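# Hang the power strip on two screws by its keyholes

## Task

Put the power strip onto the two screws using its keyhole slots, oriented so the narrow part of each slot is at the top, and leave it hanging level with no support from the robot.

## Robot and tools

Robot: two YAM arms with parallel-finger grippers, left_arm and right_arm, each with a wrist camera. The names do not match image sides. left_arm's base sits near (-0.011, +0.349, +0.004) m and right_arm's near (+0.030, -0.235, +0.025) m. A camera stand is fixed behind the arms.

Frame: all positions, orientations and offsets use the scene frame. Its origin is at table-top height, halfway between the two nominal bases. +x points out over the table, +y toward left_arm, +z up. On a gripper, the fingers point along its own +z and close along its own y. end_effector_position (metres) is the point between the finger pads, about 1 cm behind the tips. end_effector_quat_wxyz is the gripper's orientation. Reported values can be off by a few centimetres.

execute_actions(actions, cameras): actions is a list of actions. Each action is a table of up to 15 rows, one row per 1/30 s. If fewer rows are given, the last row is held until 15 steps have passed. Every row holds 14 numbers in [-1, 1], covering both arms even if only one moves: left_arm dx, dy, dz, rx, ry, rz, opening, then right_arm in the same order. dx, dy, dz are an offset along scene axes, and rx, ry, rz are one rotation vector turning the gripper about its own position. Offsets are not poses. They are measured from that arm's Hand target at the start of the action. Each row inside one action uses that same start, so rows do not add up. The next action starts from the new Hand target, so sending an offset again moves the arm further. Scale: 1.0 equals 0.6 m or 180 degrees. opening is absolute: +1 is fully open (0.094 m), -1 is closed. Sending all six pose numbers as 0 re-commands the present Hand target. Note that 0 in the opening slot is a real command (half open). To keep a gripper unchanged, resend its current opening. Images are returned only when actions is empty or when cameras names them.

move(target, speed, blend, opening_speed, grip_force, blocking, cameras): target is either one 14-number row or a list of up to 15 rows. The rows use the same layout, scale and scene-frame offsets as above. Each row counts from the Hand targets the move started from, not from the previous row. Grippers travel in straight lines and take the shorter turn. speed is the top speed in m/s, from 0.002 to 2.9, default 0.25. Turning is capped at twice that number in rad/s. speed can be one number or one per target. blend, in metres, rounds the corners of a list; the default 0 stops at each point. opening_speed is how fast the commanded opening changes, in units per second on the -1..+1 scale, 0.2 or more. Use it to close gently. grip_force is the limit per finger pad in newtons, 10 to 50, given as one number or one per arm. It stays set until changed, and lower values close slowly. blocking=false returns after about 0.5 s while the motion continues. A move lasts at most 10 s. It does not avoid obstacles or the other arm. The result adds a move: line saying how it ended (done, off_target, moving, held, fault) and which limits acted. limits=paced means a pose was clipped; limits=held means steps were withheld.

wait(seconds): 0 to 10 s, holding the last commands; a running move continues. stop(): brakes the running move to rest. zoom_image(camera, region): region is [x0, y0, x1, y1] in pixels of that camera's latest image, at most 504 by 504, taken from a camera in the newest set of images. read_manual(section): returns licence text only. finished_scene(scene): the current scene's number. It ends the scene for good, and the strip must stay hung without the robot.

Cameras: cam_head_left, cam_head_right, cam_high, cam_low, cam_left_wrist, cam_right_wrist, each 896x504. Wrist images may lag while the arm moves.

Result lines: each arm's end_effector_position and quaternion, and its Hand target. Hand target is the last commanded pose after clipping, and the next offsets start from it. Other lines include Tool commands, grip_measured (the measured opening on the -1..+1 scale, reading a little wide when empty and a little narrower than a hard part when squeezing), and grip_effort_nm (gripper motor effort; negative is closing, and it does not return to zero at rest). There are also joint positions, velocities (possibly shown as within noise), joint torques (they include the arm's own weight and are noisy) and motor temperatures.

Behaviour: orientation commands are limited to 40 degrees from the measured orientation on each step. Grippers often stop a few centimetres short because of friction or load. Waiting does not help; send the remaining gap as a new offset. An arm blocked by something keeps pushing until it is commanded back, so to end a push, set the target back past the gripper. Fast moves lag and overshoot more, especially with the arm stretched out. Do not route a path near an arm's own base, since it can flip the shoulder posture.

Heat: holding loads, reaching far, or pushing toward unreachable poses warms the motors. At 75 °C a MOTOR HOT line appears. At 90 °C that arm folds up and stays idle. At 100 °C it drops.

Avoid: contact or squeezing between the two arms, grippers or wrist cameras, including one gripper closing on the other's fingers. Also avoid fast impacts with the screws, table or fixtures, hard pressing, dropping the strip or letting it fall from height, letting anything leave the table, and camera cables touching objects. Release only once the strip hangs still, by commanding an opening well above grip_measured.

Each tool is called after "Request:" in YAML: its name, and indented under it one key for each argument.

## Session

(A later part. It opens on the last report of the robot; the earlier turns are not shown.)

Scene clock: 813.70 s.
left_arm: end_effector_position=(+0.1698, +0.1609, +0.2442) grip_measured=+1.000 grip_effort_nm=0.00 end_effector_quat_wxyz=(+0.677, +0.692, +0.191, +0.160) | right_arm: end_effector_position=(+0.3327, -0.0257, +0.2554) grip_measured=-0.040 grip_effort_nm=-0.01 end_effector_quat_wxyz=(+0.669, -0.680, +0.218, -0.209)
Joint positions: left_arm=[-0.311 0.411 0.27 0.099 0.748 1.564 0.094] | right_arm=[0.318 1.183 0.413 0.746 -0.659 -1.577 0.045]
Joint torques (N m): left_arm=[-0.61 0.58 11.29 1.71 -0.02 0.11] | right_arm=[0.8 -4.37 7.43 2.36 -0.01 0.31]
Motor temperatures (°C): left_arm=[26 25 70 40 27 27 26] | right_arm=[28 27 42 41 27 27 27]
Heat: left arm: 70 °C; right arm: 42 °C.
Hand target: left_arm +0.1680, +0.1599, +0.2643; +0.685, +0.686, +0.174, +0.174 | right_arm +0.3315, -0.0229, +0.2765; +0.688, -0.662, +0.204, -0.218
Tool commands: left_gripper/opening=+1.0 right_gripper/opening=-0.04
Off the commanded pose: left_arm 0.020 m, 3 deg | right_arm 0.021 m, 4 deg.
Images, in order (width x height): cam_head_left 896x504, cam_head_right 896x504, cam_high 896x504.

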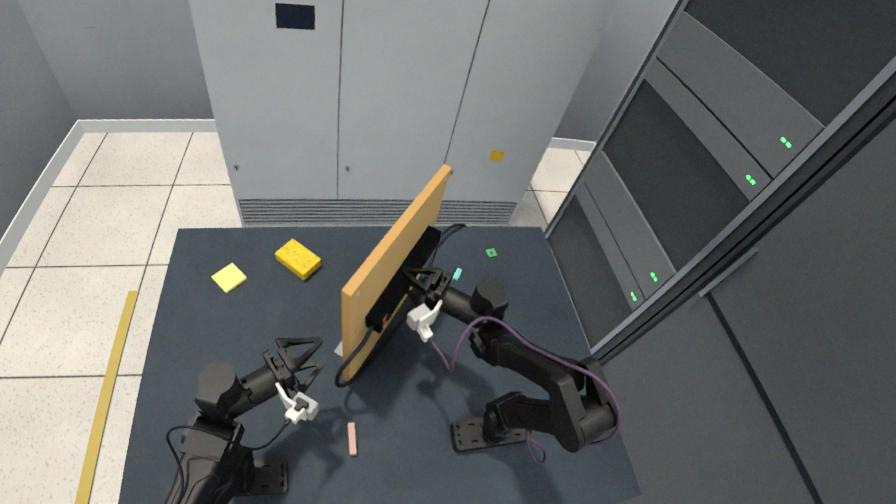

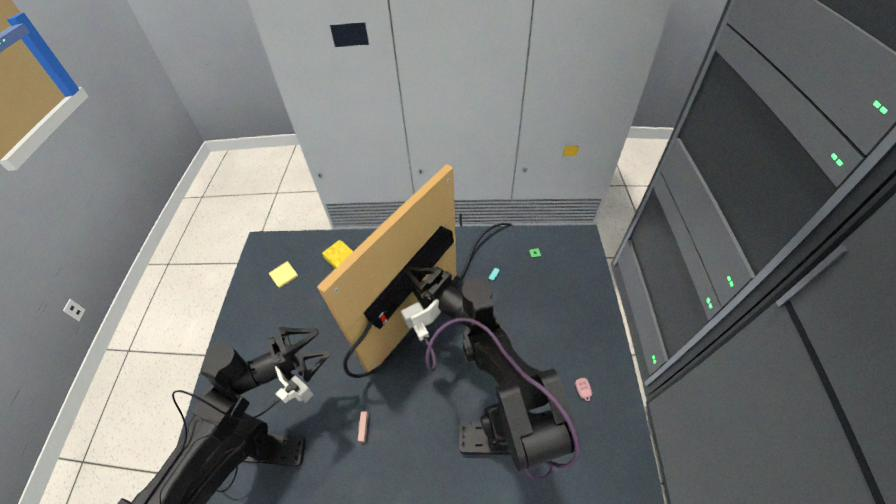

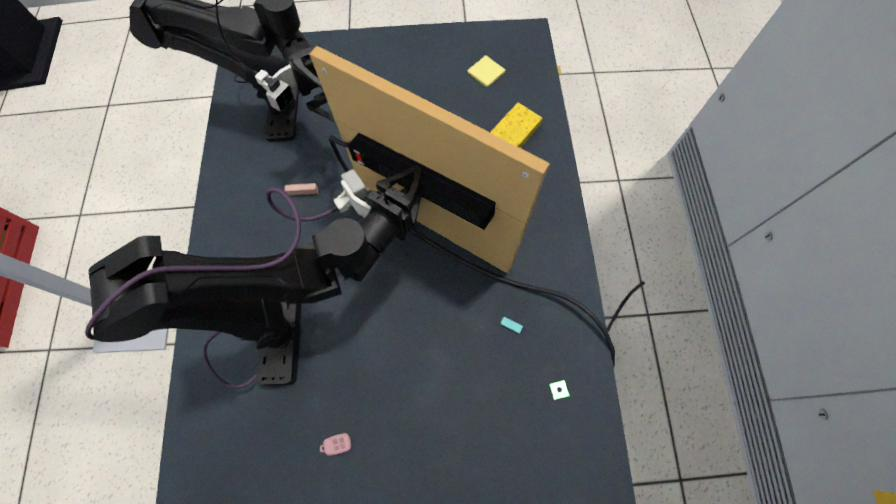

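Request:
move:
  target: [0,0,0,0,0,0,1.0, 0,0,0,0,0,0,-0.4]
  speed: 0.05
  opening_speed: 0.3
  cameras: ["cam_left_wrist","cam_high"]

Request:
zoom_image:
  camera: "cam_left_wrist"
  region: [290, 120, 450, 260]

Request:
zoom_image:
  camera: "cam_high"
  region: [470, 180, 530, 230]

Scene clock: 817.47 s.
left_arm: end_effector_position=(+0.1698, +0.1609, +0.2442) grip_measured=+1.000 grip_effort_nm=0.00 end_effector_quat_wxyz=(+0.677, +0.692, +0.191, +0.160) | right_arm: end_effector_position=(+0.3330, -0.0260, +0.2553) grip_measured=-0.083 grip_effort_nm=-1.03 end_effector_quat_wxyz=(+0.668, -0.680, +0.217, -0.212)
Joint positions: left_arm=[-0.311 0.411 0.27 0.099 0.748 1.564 0.094] | right_arm=[0.318 1.183 0.413 0.746 -0.657 -1.584 0.043]
Joint torques (N m): left_arm=[-0.61 0.58 11.28 1.71 -0.02 0.1] | right_arm=[0.91 -4.56 7.36 2.42 -0.1 0.33]
Motor temperatures (°C): left_arm=[26 25 70 40 27 27 26] | right_arm=[28 27 42 41 27 27 26]
Heat: left arm: 70 °C; right arm: 42 °C.
Hand target: left_arm +0.1680, +0.1599, +0.2643; +0.685, +0.686, +0.174, +0.174 | right_arm +0.3315, -0.0229, +0.2764; +0.688, -0.662, +0.204, -0.218
Off the commanded pose: left_arm 0.020 m, 3 deg | right_arm 0.021 m, 4 deg.
move: off_target (left_arm, right_arm)
camera_calibration:
cam_left_wrist: T_world_to_cam=[[-0.0481499, 0.00587418, -0.998823, 0.250637], [0.598606, 0.800679, -0.0241479, -0.186662], [0.799595, -0.599064, -0.042069, 0.0581814], [0, 0, 0, 1]] pos_world=[0.0772839, 0.182839, 0.248282]
Images, in order (width x height): cam_high 896x504, cam_left_wrist 896x504.

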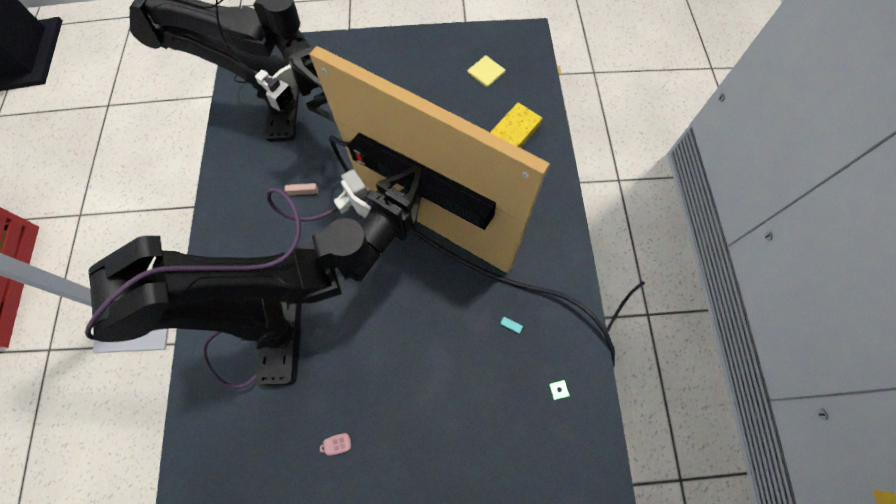

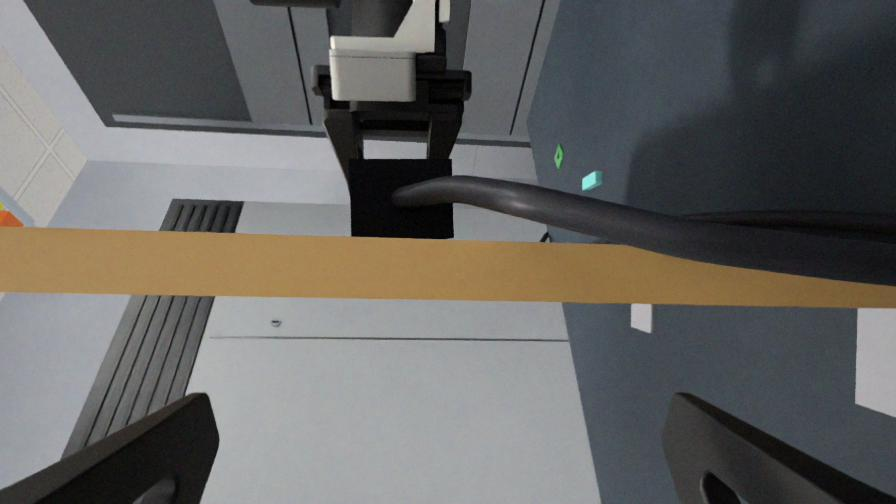

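Scaled by 3.150 from the camera's 896x504 image, which has a finer 1280x720 frame.

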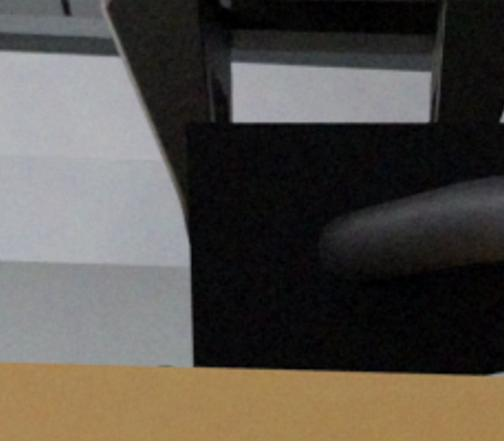

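Scaled by 8.400 from the camera's 896x504 image, which has a finer 1280x720 frame.

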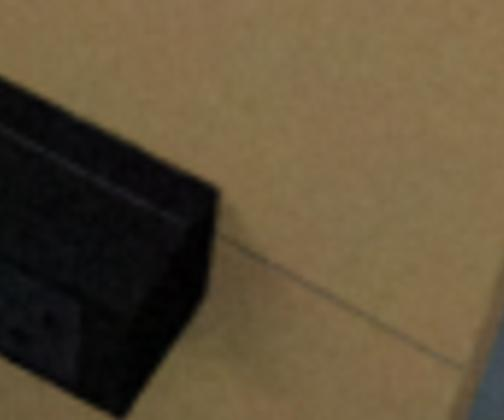

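Request:
move:
  target: [0,0,0,0,0,0,1.0, 0,0,-0.015,0.0128,0.0182,0,-0.4]
  speed: 0.05
  cameras: ["cam_left_wrist","cam_high"]

Request:
zoom_image:
  camera: "cam_left_wrist"
  region: [290, 120, 450, 260]

Request:
zoom_image:
  camera: "cam_high"
  region: [470, 180, 530, 230]

Scene clock: 819.57 s.
left_arm: end_effector_position=(+0.1698, +0.1609, +0.2442) grip_measured=+1.000 grip_effort_nm=0.00 end_effector_quat_wxyz=(+0.677, +0.692, +0.191, +0.160) | right_arm: end_effector_position=(+0.3333, -0.0259, +0.2559) grip_measured=-0.084 grip_effort_nm=-1.03 end_effector_quat_wxyz=(+0.677, -0.670, +0.232, -0.198)
Joint positions: left_arm=[-0.311 0.411 0.27 0.099 0.748 1.564 0.094] | right_arm=[0.32 1.193 0.405 0.78 -0.653 -1.527 0.043]
Joint torques (N m): left_arm=[-0.61 0.57 11.28 1.71 -0.02 0.11] | right_arm=[1.13 -3.1 5.98 2.55 0 0.48]
Motor temperatures (°C): left_arm=[26 25 70 40 27 27 26] | right_arm=[28 27 42 41 27 27 26]
Heat: left arm: 70 °C; right arm: 42 °C.
Hand target: left_arm +0.1680, +0.1599, +0.2643; +0.685, +0.686, +0.174, +0.174 | right_arm +0.3314, -0.0228, +0.2673; +0.695, -0.654, +0.228, -0.195
Off the commanded pose: left_arm 0.020 m, 3 deg | right_arm 0.012 m, 3 deg.
move: off_target (left_arm, right_arm)
camera_calibration:
cam_left_wrist: T_world_to_cam=[[-0.0481499, 0.00587418, -0.998823, 0.250637], [0.598606, 0.800679, -0.0241479, -0.186662], [0.799595, -0.599064, -0.042069, 0.0581814], [0, 0, 0, 1]] pos_world=[0.0772839, 0.182839, 0.248282]
Images, in order (width x height): cam_high 896x504, cam_left_wrist 896x504.

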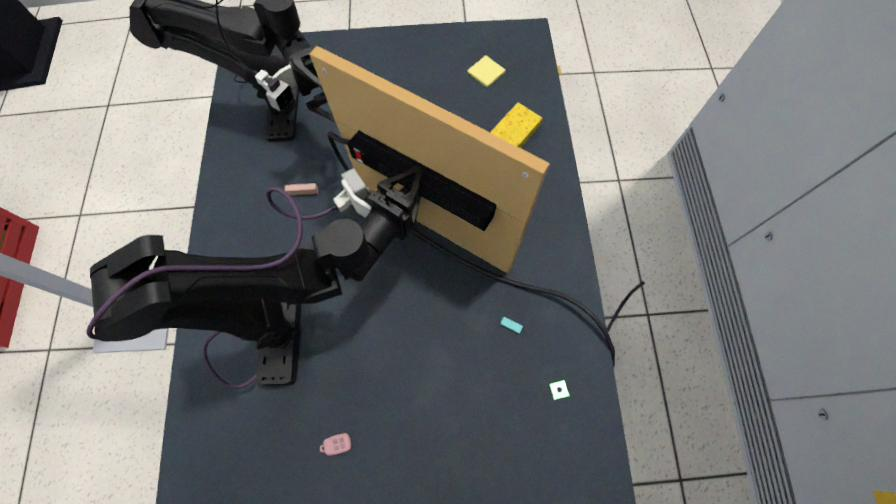

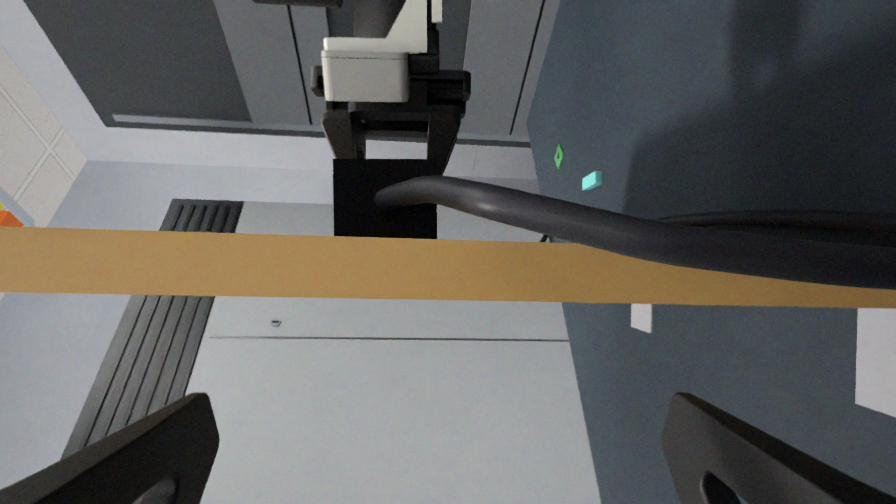

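Scaled by 3.150 from the camera's 896x504 image, which has a finer 1280x720 frame.

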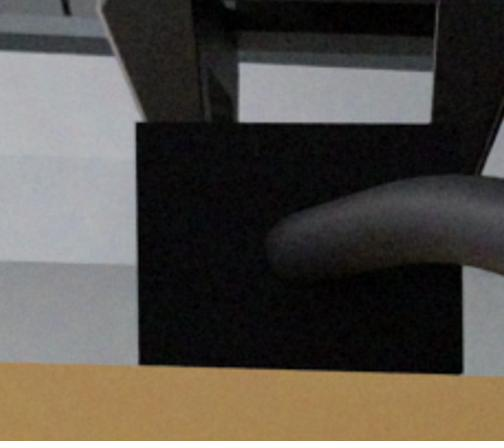

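Scaled by 8.400 from the camera's 896x504 image, which has a finer 1280x720 frame.

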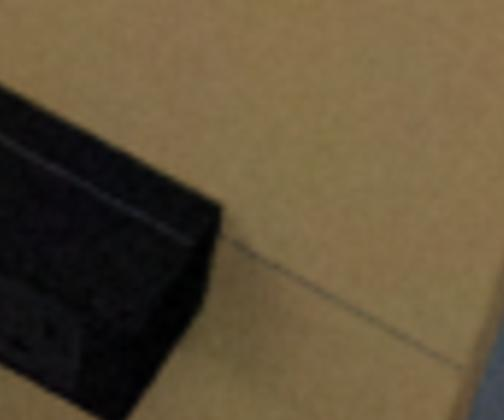

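Request:
move:
  target: [0,0,0,0,0,0,1.0, -0.0019,-0.0027,-0.025,-0.0091,0.0064,0,-0.4]
  speed: 0.05
  cameras: ["cam_left_wrist","cam_high"]

Request:
zoom_image:
  camera: "cam_left_wrist"
  region: [290, 120, 450, 260]

Request:
zoom_image:
  camera: "cam_high"
  region: [470, 180, 530, 230]

Scene clock: 821.83 s.
left_arm: end_effector_position=(+0.1698, +0.1609, +0.2442) grip_measured=+1.000 grip_effort_nm=0.00 end_effector_quat_wxyz=(+0.677, +0.692, +0.191, +0.160) | right_arm: end_effector_position=(+0.3322, -0.0263, +0.2444) grip_measured=-0.084 grip_effort_nm=-1.03 end_effector_quat_wxyz=(+0.670, -0.677, +0.238, -0.192)
Joint positions: left_arm=[-0.311 0.411 0.27 0.099 0.748 1.564 0.094] | right_arm=[0.32 1.205 0.387 0.781 -0.653 -1.534 0.043]
Joint torques (N m): left_arm=[-0.61 0.58 11.28 1.72 -0.02 0.1] | right_arm=[0.35 -3.11 5.68 2.45 -0.11 0.29]
Motor temperatures (°C): left_arm=[26 25 70 40 27 27 26] | right_arm=[28 27 42 41 27 27 27]
Heat: left arm: 70 °C; right arm: 42 °C.
Hand target: left_arm +0.1680, +0.1599, +0.2643; +0.685, +0.686, +0.174, +0.174 | right_arm +0.3303, -0.0244, +0.2524; +0.683, -0.666, +0.232, -0.192
Off the commanded pose: left_arm 0.020 m, 3 deg | right_arm 0.008 m, 2 deg.
move: off_target (left_arm)
camera_calibration:
cam_left_wrist: T_world_to_cam=[[-0.0481499, 0.00587418, -0.998823, 0.250637], [0.598606, 0.800679, -0.0241479, -0.186662], [0.799595, -0.599064, -0.042069, 0.0581814], [0, 0, 0, 1]] pos_world=[0.0772839, 0.182839, 0.248282]
Images, in order (width x height): cam_high 896x504, cam_left_wrist 896x504.

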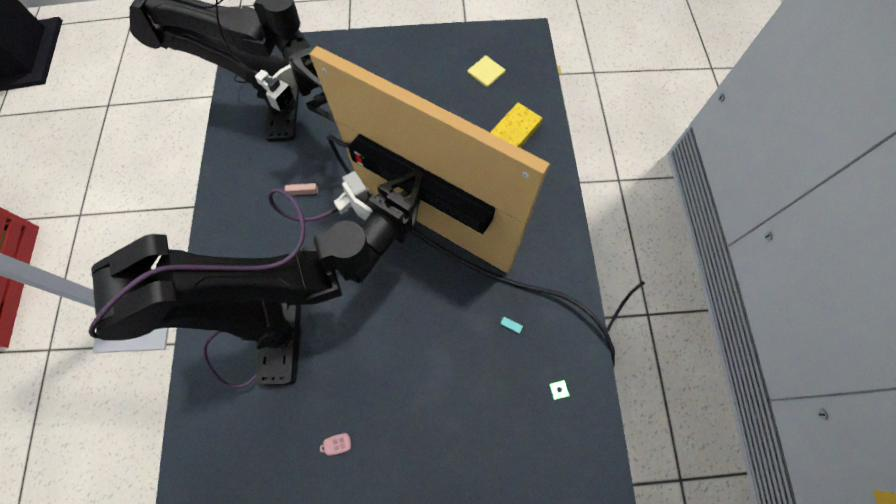

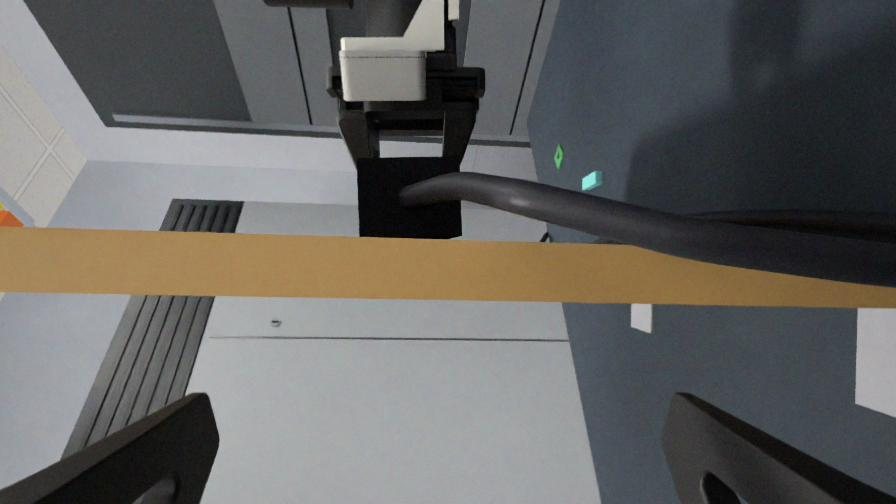

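Scaled by 3.150 from the camera's 896x504 image, which has a finer 1280x720 frame.

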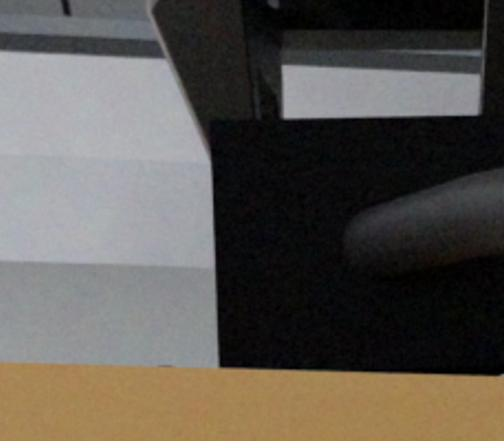

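Scaled by 8.400 from the camera's 896x504 image, which has a finer 1280x720 frame.

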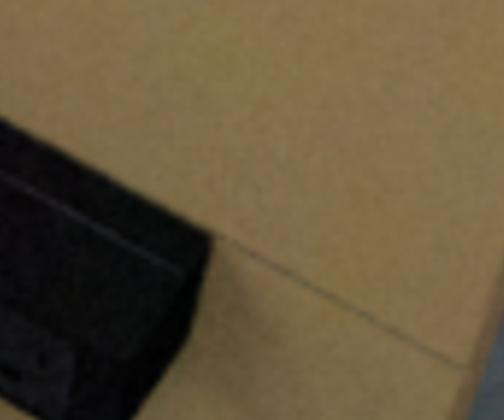

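Request:
move:
  target: [0,0,0,0,0,0,1.0, 0,0,-0.012,0,0,0,-0.4]
  speed: 0.05
  cameras: ["cam_left_wrist","cam_high"]

Request:
zoom_image:
  camera: "cam_left_wrist"
  region: [290, 120, 450, 260]

Request:
zoom_image:
  camera: "cam_high"
  region: [470, 180, 530, 230]

Scene clock: 823.23 s.
left_arm: end_effector_position=(+0.1698, +0.1609, +0.2442) grip_measured=+1.000 grip_effort_nm=0.00 end_effector_quat_wxyz=(+0.677, +0.692, +0.191, +0.160) | right_arm: end_effector_position=(+0.3324, -0.0262, +0.2439) grip_measured=-0.085 grip_effort_nm=-1.03 end_effector_quat_wxyz=(+0.675, -0.671, +0.231, -0.199)
Joint positions: left_arm=[-0.311 0.411 0.27 0.099 0.748 1.564 0.094] | right_arm=[0.32 1.228 0.371 0.846 -0.653 -1.532 0.043]
Joint torques (N m): left_arm=[-0.61 0.58 11.29 1.71 -0.03 0.11] | right_arm=[0.5 -2.76 5.3 2.26 -0.1 0.26]
Motor temperatures (°C): left_arm=[26 25 70 40 27 27 26] | right_arm=[28 27 42 41 27 27 27]
Heat: left arm: 70 °C; right arm: 42 °C.
Hand target: left_arm +0.1680, +0.1599, +0.2643; +0.685, +0.686, +0.174, +0.174 | right_arm +0.3303, -0.0244, +0.2452; +0.683, -0.666, +0.232, -0.192
Off the commanded pose: left_arm 0.020 m, 3 deg | right_arm 0.003 m, 1 deg.
move: off_target (left_arm)
camera_calibration:
cam_left_wrist: T_world_to_cam=[[-0.0481499, 0.00587418, -0.998823, 0.250637], [0.598606, 0.800679, -0.0241479, -0.186662], [0.799595, -0.599064, -0.042069, 0.0581814], [0, 0, 0, 1]] pos_world=[0.0772839, 0.182839, 0.248282]
Images, in order (width x height): cam_high 896x504, cam_left_wrist 896x504.

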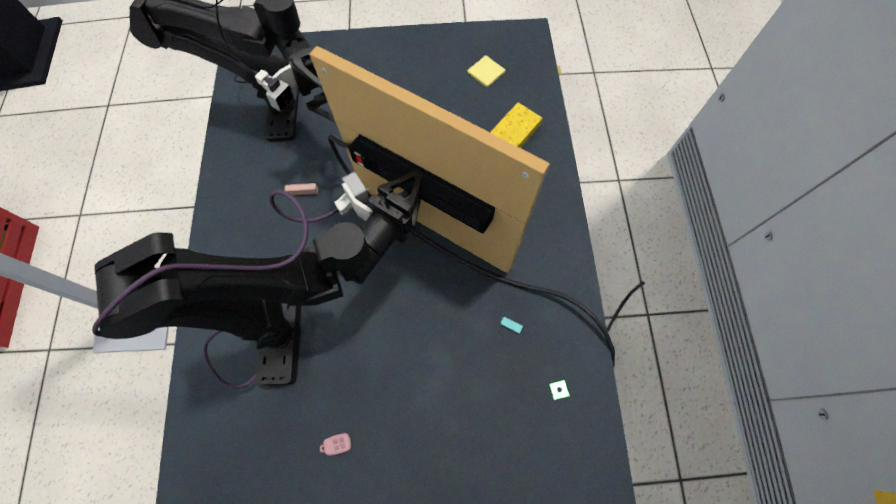

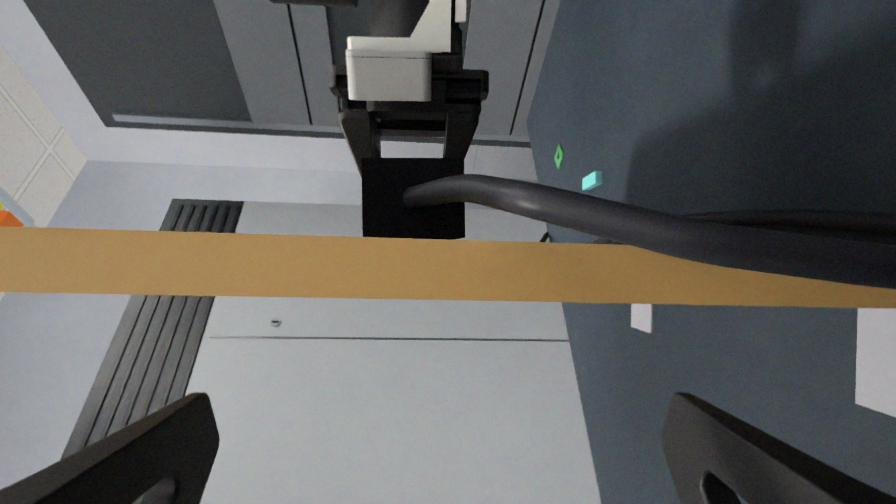

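Scaled by 3.150 from the camera's 896x504 image, which has a finer 1280x720 frame.

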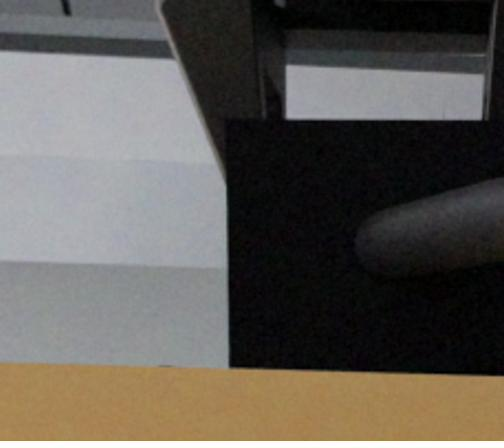

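Scaled by 8.400 from the camera's 896x504 image, which has a finer 1280x720 frame.

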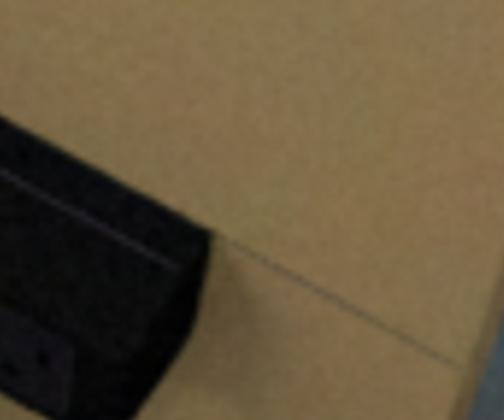

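Request:
move:
  target: [0,0,0,0,0,0,1.0, -0.001,-0.0014,-0.015,-0.0073,0.0187,0,-0.4]
  speed: 0.05
  cameras: ["cam_left_wrist","cam_high","cam_head_right"]

Request:
zoom_image:
  camera: "cam_left_wrist"
  region: [290, 120, 450, 260]

Request:
zoom_image:
  camera: "cam_high"
  region: [470, 180, 530, 230]

Request:
zoom_image:
  camera: "cam_head_right"
  region: [415, 205, 475, 255]

Scene clock: 824.80 s.
left_arm: end_effector_position=(+0.1698, +0.1609, +0.2442) grip_measured=+1.000 grip_effort_nm=0.00 end_effector_quat_wxyz=(+0.677, +0.692, +0.191, +0.160) | right_arm: end_effector_position=(+0.3324, -0.0262, +0.2426) grip_measured=-0.085 grip_effort_nm=-1.03 end_effector_quat_wxyz=(+0.675, -0.672, +0.235, -0.196)
Joint positions: left_arm=[-0.311 0.411 0.27 0.099 0.748 1.564 0.094] | right_arm=[0.32 1.228 0.371 0.84 -0.653 -1.528 0.043]
Joint torques (N m): left_arm=[-0.62 0.58 11.28 1.72 -0.02 0.11] | right_arm=[0.13 -4.4 6.05 1.4 -0.09 0.23]
Motor temperatures (°C): left_arm=[26 25 70 40 27 27 26] | right_arm=[28 27 41 41 27 26 27]
Heat: left arm: 70 °C; right arm: 41 °C.
Hand target: left_arm +0.1680, +0.1599, +0.2643; +0.685, +0.686, +0.174, +0.174 | right_arm +0.3297, -0.0253, +0.2363; +0.668, -0.679, +0.250, -0.175
Off the commanded pose: left_arm 0.020 m, 3 deg | right_arm 0.007 m, 3 deg.
move: off_target (left_arm, right_arm)
camera_calibration:
cam_left_wrist: T_world_to_cam=[[-0.0481499, 0.00587418, -0.998823, 0.250637], [0.598606, 0.800679, -0.0241479, -0.186662], [0.799595, -0.599064, -0.042069, 0.0581814], [0, 0, 0, 1]] pos_world=[0.0772839, 0.182839, 0.248282]
Images, in order (width x height): cam_head_right 896x504, cam_high 896x504, cam_left_wrist 896x504.

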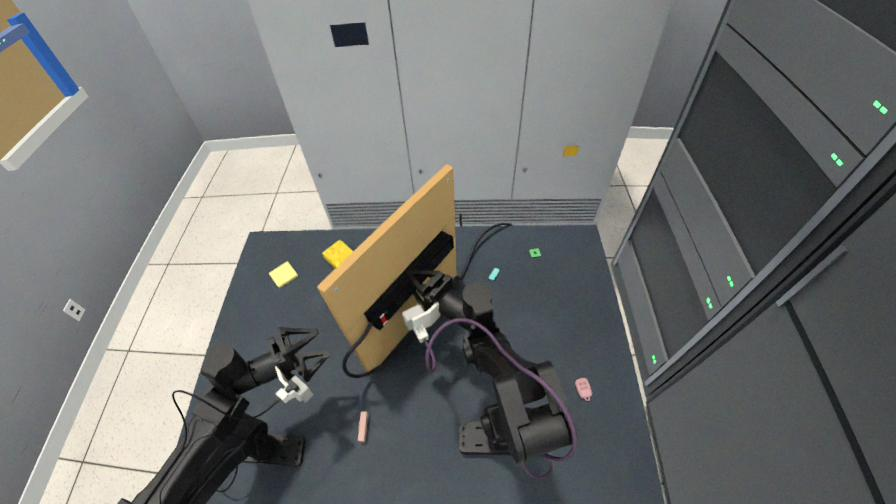

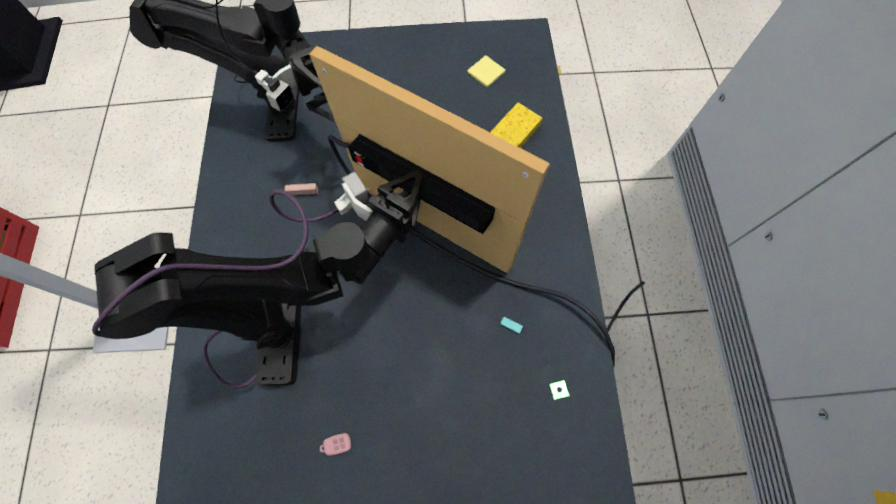

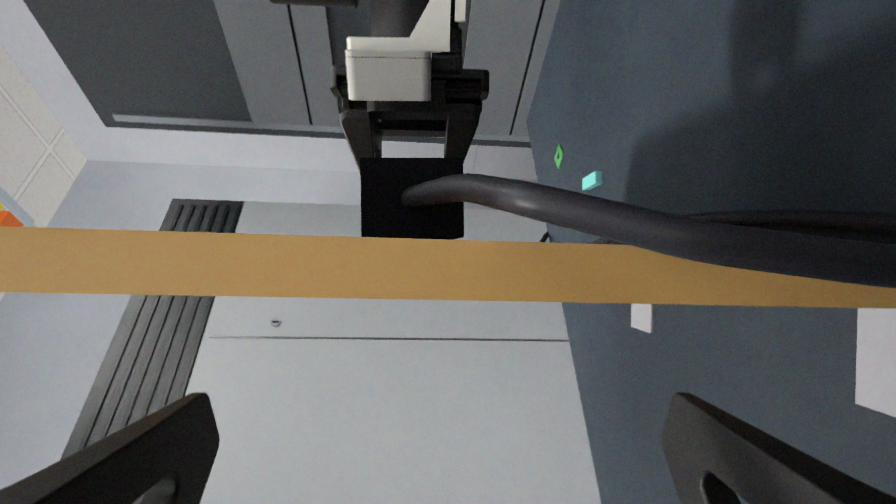

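Scaled by 3.150 from the camera's 896x504 image, which has a finer 1280x720 frame.

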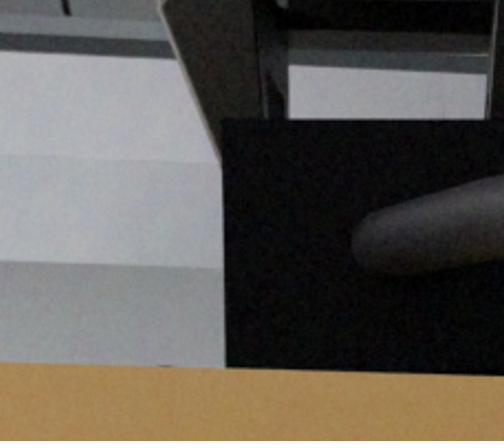

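Scaled by 8.400 from the camera's 896x504 image, which has a finer 1280x720 frame.

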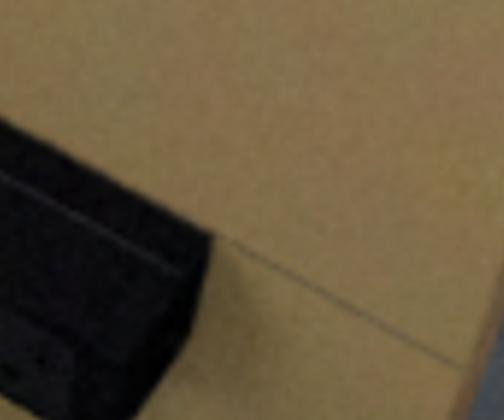

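Scaled by 8.400 from the camera's 896x504 image, which has a finer 1280x720 frame.

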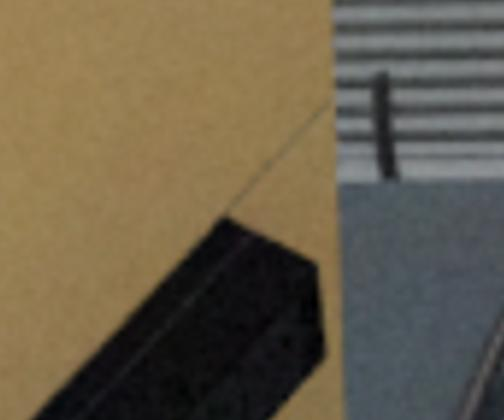

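Request:
move:
  target:
    - [0,0,0,0,0,0,1.0, 0,0,0.016,0.0091,-0.0064,0,-0.4]
    - [0,0,0,0,0,0,1.0, 0,0,0.016,0.0091,-0.0064,0,-0.04]
  speed: 0.05
  opening_speed: 0.4
  cameras: ["cam_left_wrist","cam_high","cam_head_right"]

Request:
zoom_image:
  camera: "cam_left_wrist"
  region: [290, 120, 450, 260]

Request:
zoom_image:
  camera: "cam_high"
  region: [330, 100, 510, 250]

Request:
zoom_image:
  camera: "cam_head_right"
  region: [340, 205, 480, 335]

Scene clock: 830.30 s.
left_arm: end_effector_position=(+0.1698, +0.1609, +0.2442) grip_measured=+1.000 grip_effort_nm=0.00 end_effector_quat_wxyz=(+0.677, +0.692, +0.191, +0.160) | right_arm: end_effector_position=(+0.3324, -0.0262, +0.2427) grip_measured=-0.040 grip_effort_nm=0.01 end_effector_quat_wxyz=(+0.676, -0.670, +0.240, -0.190)
Joint positions: left_arm=[-0.311 0.411 0.27 0.099 0.748 1.564 0.094] | right_arm=[0.32 1.228 0.371 0.841 -0.653 -1.511 0.045]
Joint torques (N m): left_arm=[-0.61 0.58 11.28 1.71 -0.02 0.11] | right_arm=[0.31 -4.59 6.12 1.73 -0.08 0.28]
Motor temperatures (°C): left_arm=[26 25 70 40 27 27 26] | right_arm=[28 27 41 40 27 26 27]
Heat: left arm: 70 °C; right arm: 41 °C.
Hand target: left_arm +0.1680, +0.1599, +0.2643; +0.685, +0.686, +0.174, +0.174 | right_arm +0.3297, -0.0253, +0.2459; +0.680, -0.667, +0.246, -0.178
Off the commanded pose: left_arm 0.020 m, 3 deg | right_arm 0.004 m, 2 deg.
move: off_target (left_arm)
camera_calibration:
cam_left_wrist: T_world_to_cam=[[-0.0481499, 0.00587418, -0.998823, 0.250637], [0.598606, 0.800679, -0.0241479, -0.186662], [0.799595, -0.599064, -0.042069, 0.0581814], [0, 0, 0, 1]] pos_world=[0.0772839, 0.182839, 0.248282]
Images, in order (width x height): cam_head_right 896x504, cam_high 896x504, cam_left_wrist 896x504.

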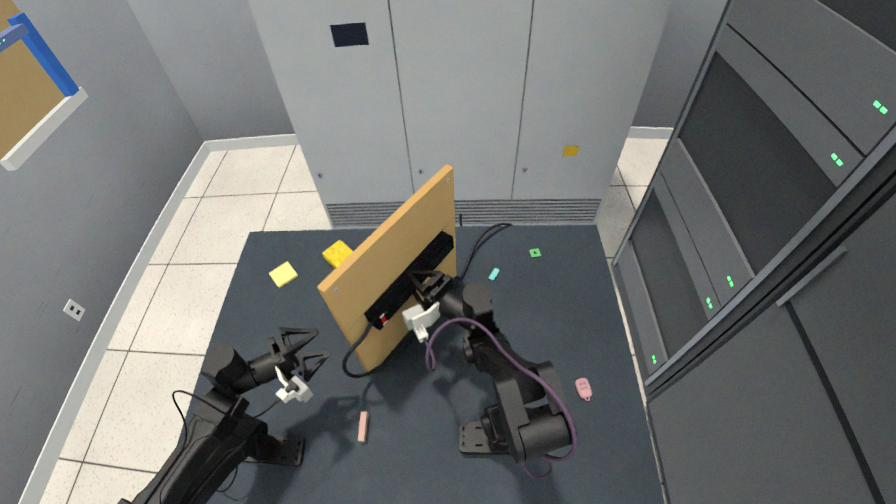

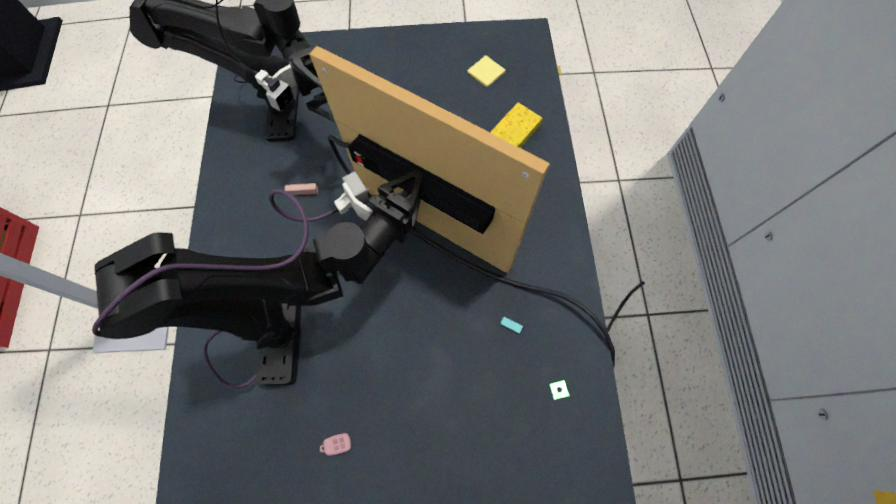

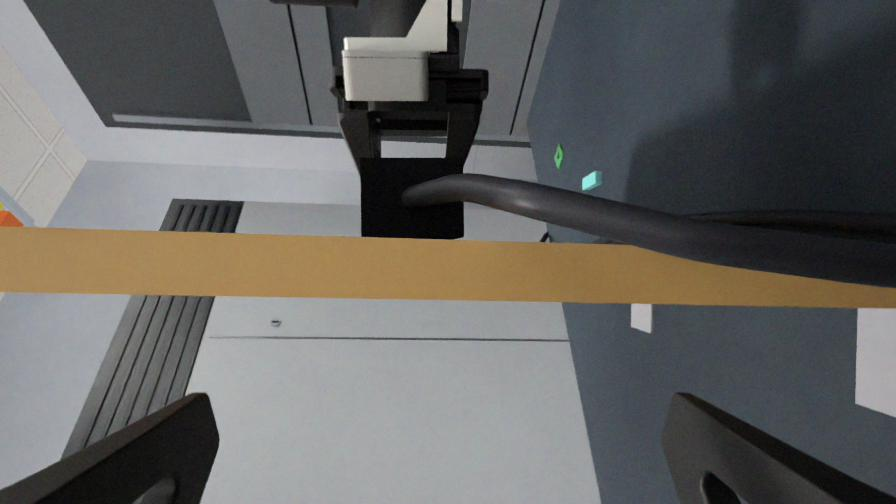

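Scaled by 3.150 from the camera's 896x504 image, which has a finer 1280x720 frame.

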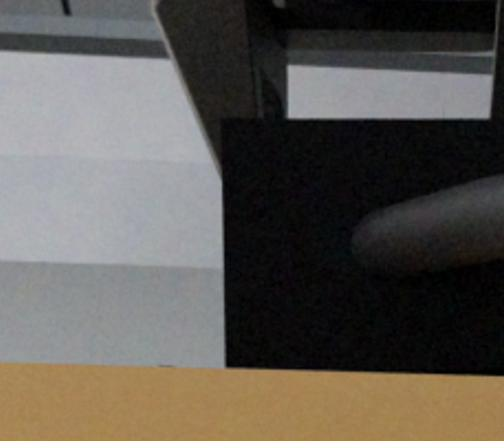

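Scaled by 2.800 from the camera's 896x504 image, which has a finer 1280x720 frame.

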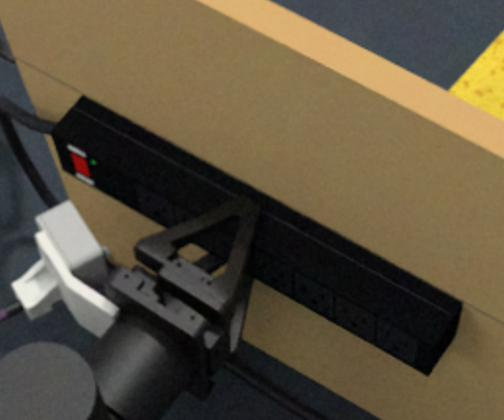

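Scaled by 3.600 from the camera's 896x504 image, which has a finer 1280x720 frame.

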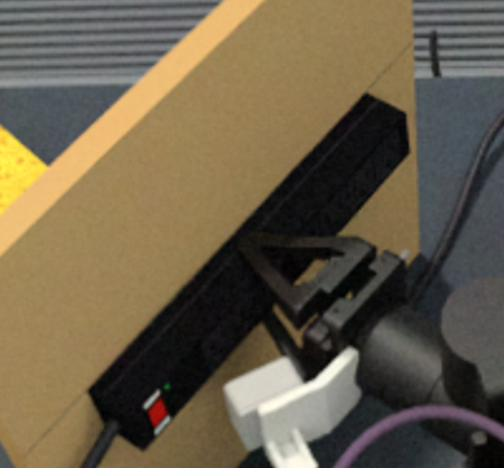

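Request:
move:
  target: [0,0,0,0,0,0,1.0, 0,0,0,0,0,0,0.05]
  speed: 0.05
  opening_speed: 0.3
  cameras: ["cam_left_wrist","cam_high","cam_head_right"]

Request:
zoom_image:
  camera: "cam_left_wrist"
  region: [290, 120, 450, 260]

Request:
zoom_image:
  camera: "cam_high"
  region: [470, 180, 530, 230]

Scene clock: 831.83 s.
left_arm: end_effector_position=(+0.1698, +0.1609, +0.2442) grip_measured=+1.000 grip_effort_nm=0.00 end_effector_quat_wxyz=(+0.677, +0.692, +0.191, +0.160) | right_arm: end_effector_position=(+0.3324, -0.0262, +0.2427) grip_measured=+0.048 grip_effort_nm=0.08 end_effector_quat_wxyz=(+0.677, -0.669, +0.244, -0.186)
Joint positions: left_arm=[-0.311 0.411 0.27 0.099 0.748 1.564 0.094] | right_arm=[0.32 1.228 0.371 0.841 -0.653 -1.499 0.049]
Joint torques (N m): left_arm=[-0.62 0.58 11.29 1.72 -0.02 0.11] | right_arm=[0.18 -4.72 6.13 1.76 -0.11 0.13]
Motor temperatures (°C): left_arm=[26 25 71 40 27 27 26] | right_arm=[28 27 41 40 27 26 26]
Heat: left arm: 71 °C; right arm: 41 °C.
Hand target: left_arm +0.1680, +0.1599, +0.2643; +0.685, +0.686, +0.174, +0.174 | right_arm +0.3297, -0.0253, +0.2459; +0.680, -0.667, +0.246, -0.178
Off the commanded pose: left_arm 0.020 m, 3 deg | right_arm 0.004 m, 1 deg.
move: off_target (left_arm)
camera_calibration:
cam_left_wrist: T_world_to_cam=[[-0.0481499, 0.00587418, -0.998823, 0.250637], [0.598606, 0.800679, -0.0241479, -0.186662], [0.799595, -0.599064, -0.042069, 0.0581814], [0, 0, 0, 1]] pos_world=[0.0772839, 0.182839, 0.248282]
Images, in order (width x height): cam_head_right 896x504, cam_high 896x504, cam_left_wrist 896x504.

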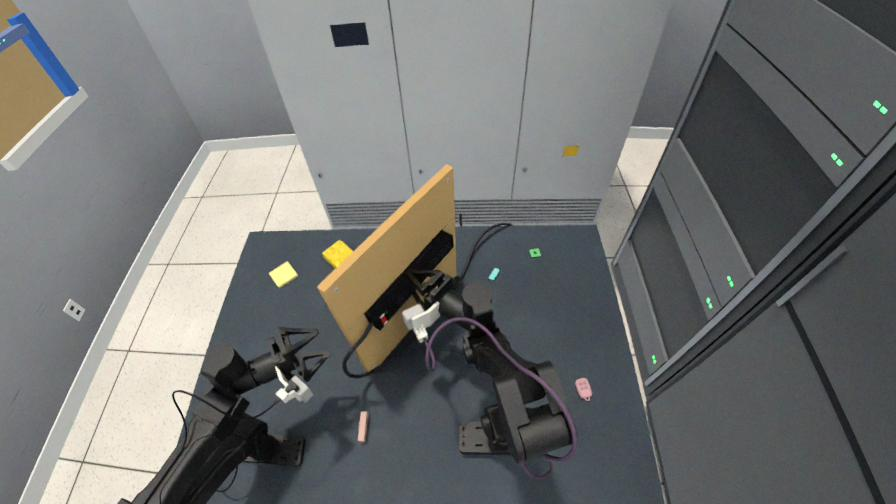

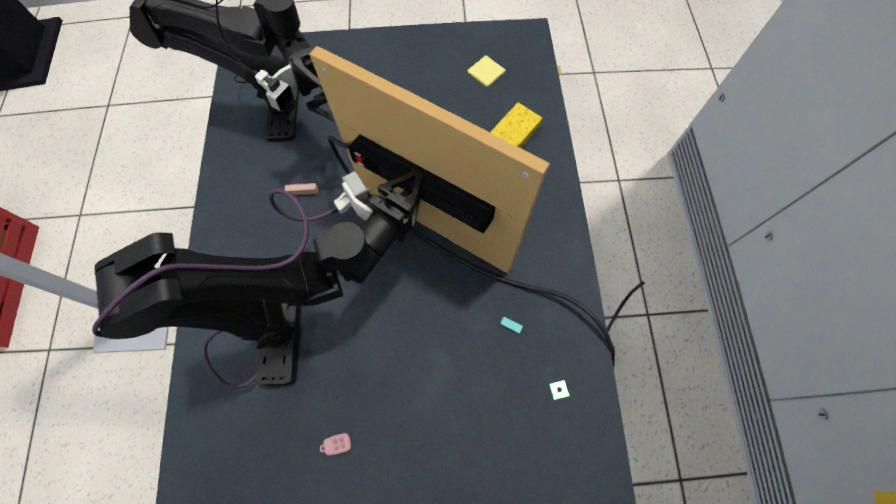

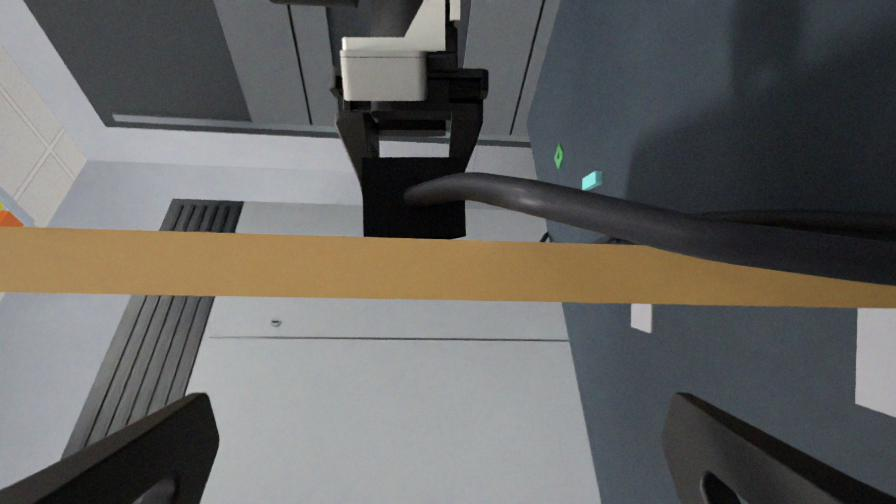

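Scaled by 3.150 from the camera's 896x504 image, which has a finer 1280x720 frame.

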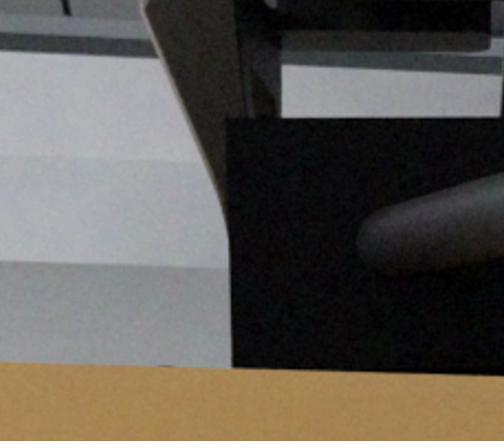

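Scaled by 8.400 from the camera's 896x504 image, which has a finer 1280x720 frame.

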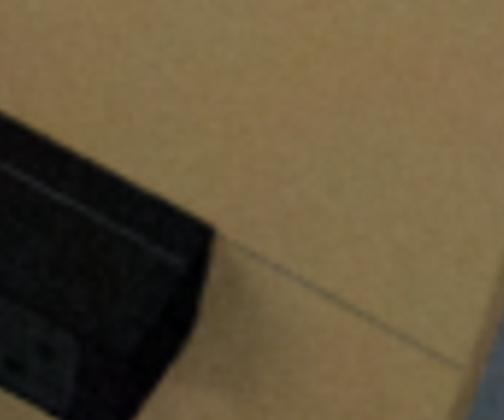

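Request:
wait:
  seconds: 1.5
  cameras: ["cam_high"]

Request:
zoom_image:
  camera: "cam_high"
  region: [470, 180, 530, 230]

Request:
zoom_image:
  camera: "cam_high"
  region: [330, 105, 390, 155]

Scene clock: 834.73 s.
left_arm: end_effector_position=(+0.1698, +0.1609, +0.2442) grip_measured=+1.000 grip_effort_nm=-0.01 end_effector_quat_wxyz=(+0.677, +0.692, +0.191, +0.160) | right_arm: end_effector_position=(+0.3324, -0.0262, +0.2427) grip_measured=+0.048 grip_effort_nm=0.08 end_effector_quat_wxyz=(+0.677, -0.668, +0.244, -0.186)
Joint positions: left_arm=[-0.311 0.411 0.27 0.099 0.748 1.564 0.094] | right_arm=[0.32 1.228 0.371 0.841 -0.653 -1.498 0.049]
Joint torques (N m): left_arm=[-0.61 0.58 11.29 1.72 -0.03 0.11] | right_arm=[0.18 -4.86 6.01 1.75 -0.11 0.19]
Motor temperatures (°C): left_arm=[26 25 71 40 27 27 26] | right_arm=[28 27 40 40 27 26 26]
Heat: left arm: 71 °C; right arm: 40 °C.
Hand target: left_arm +0.1680, +0.1599, +0.2643; +0.685, +0.686, +0.174, +0.174 | right_arm +0.3297, -0.0253, +0.2459; +0.680, -0.667, +0.246, -0.178
Tool commands: left_gripper/opening=+1.0 right_gripper/opening=+0.05
Off the commanded pose: left_arm 0.020 m, 3 deg | right_arm 0.004 m, 1 deg.
wait: 1.50 s; at rest from the start
Images, in order (width x height): cam_high 896x504.

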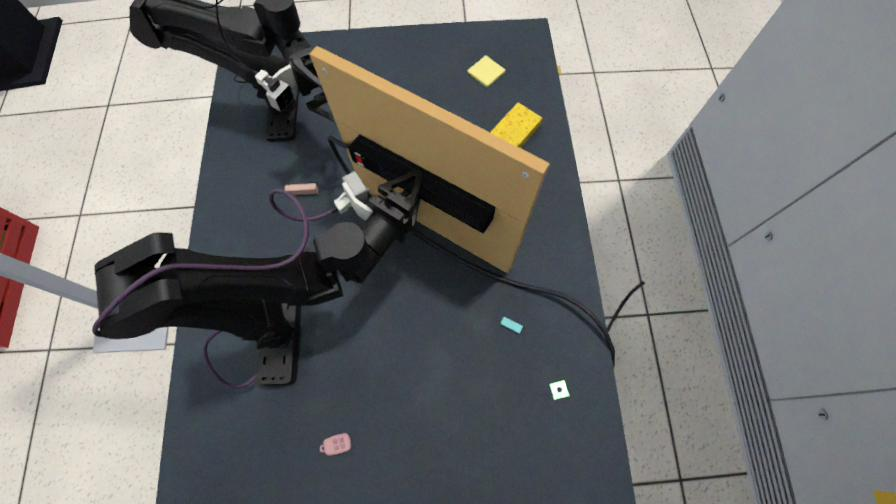

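Scaled by 8.400 from the camera's 896x504 image, which has a finer 1280x720 frame.

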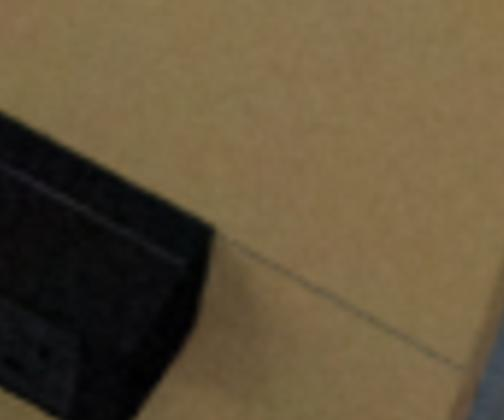

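Scaled by 8.400 from the camera's 896x504 image, which has a finer 1280x720 frame.

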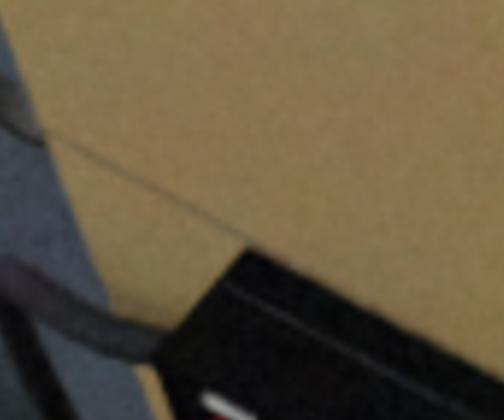

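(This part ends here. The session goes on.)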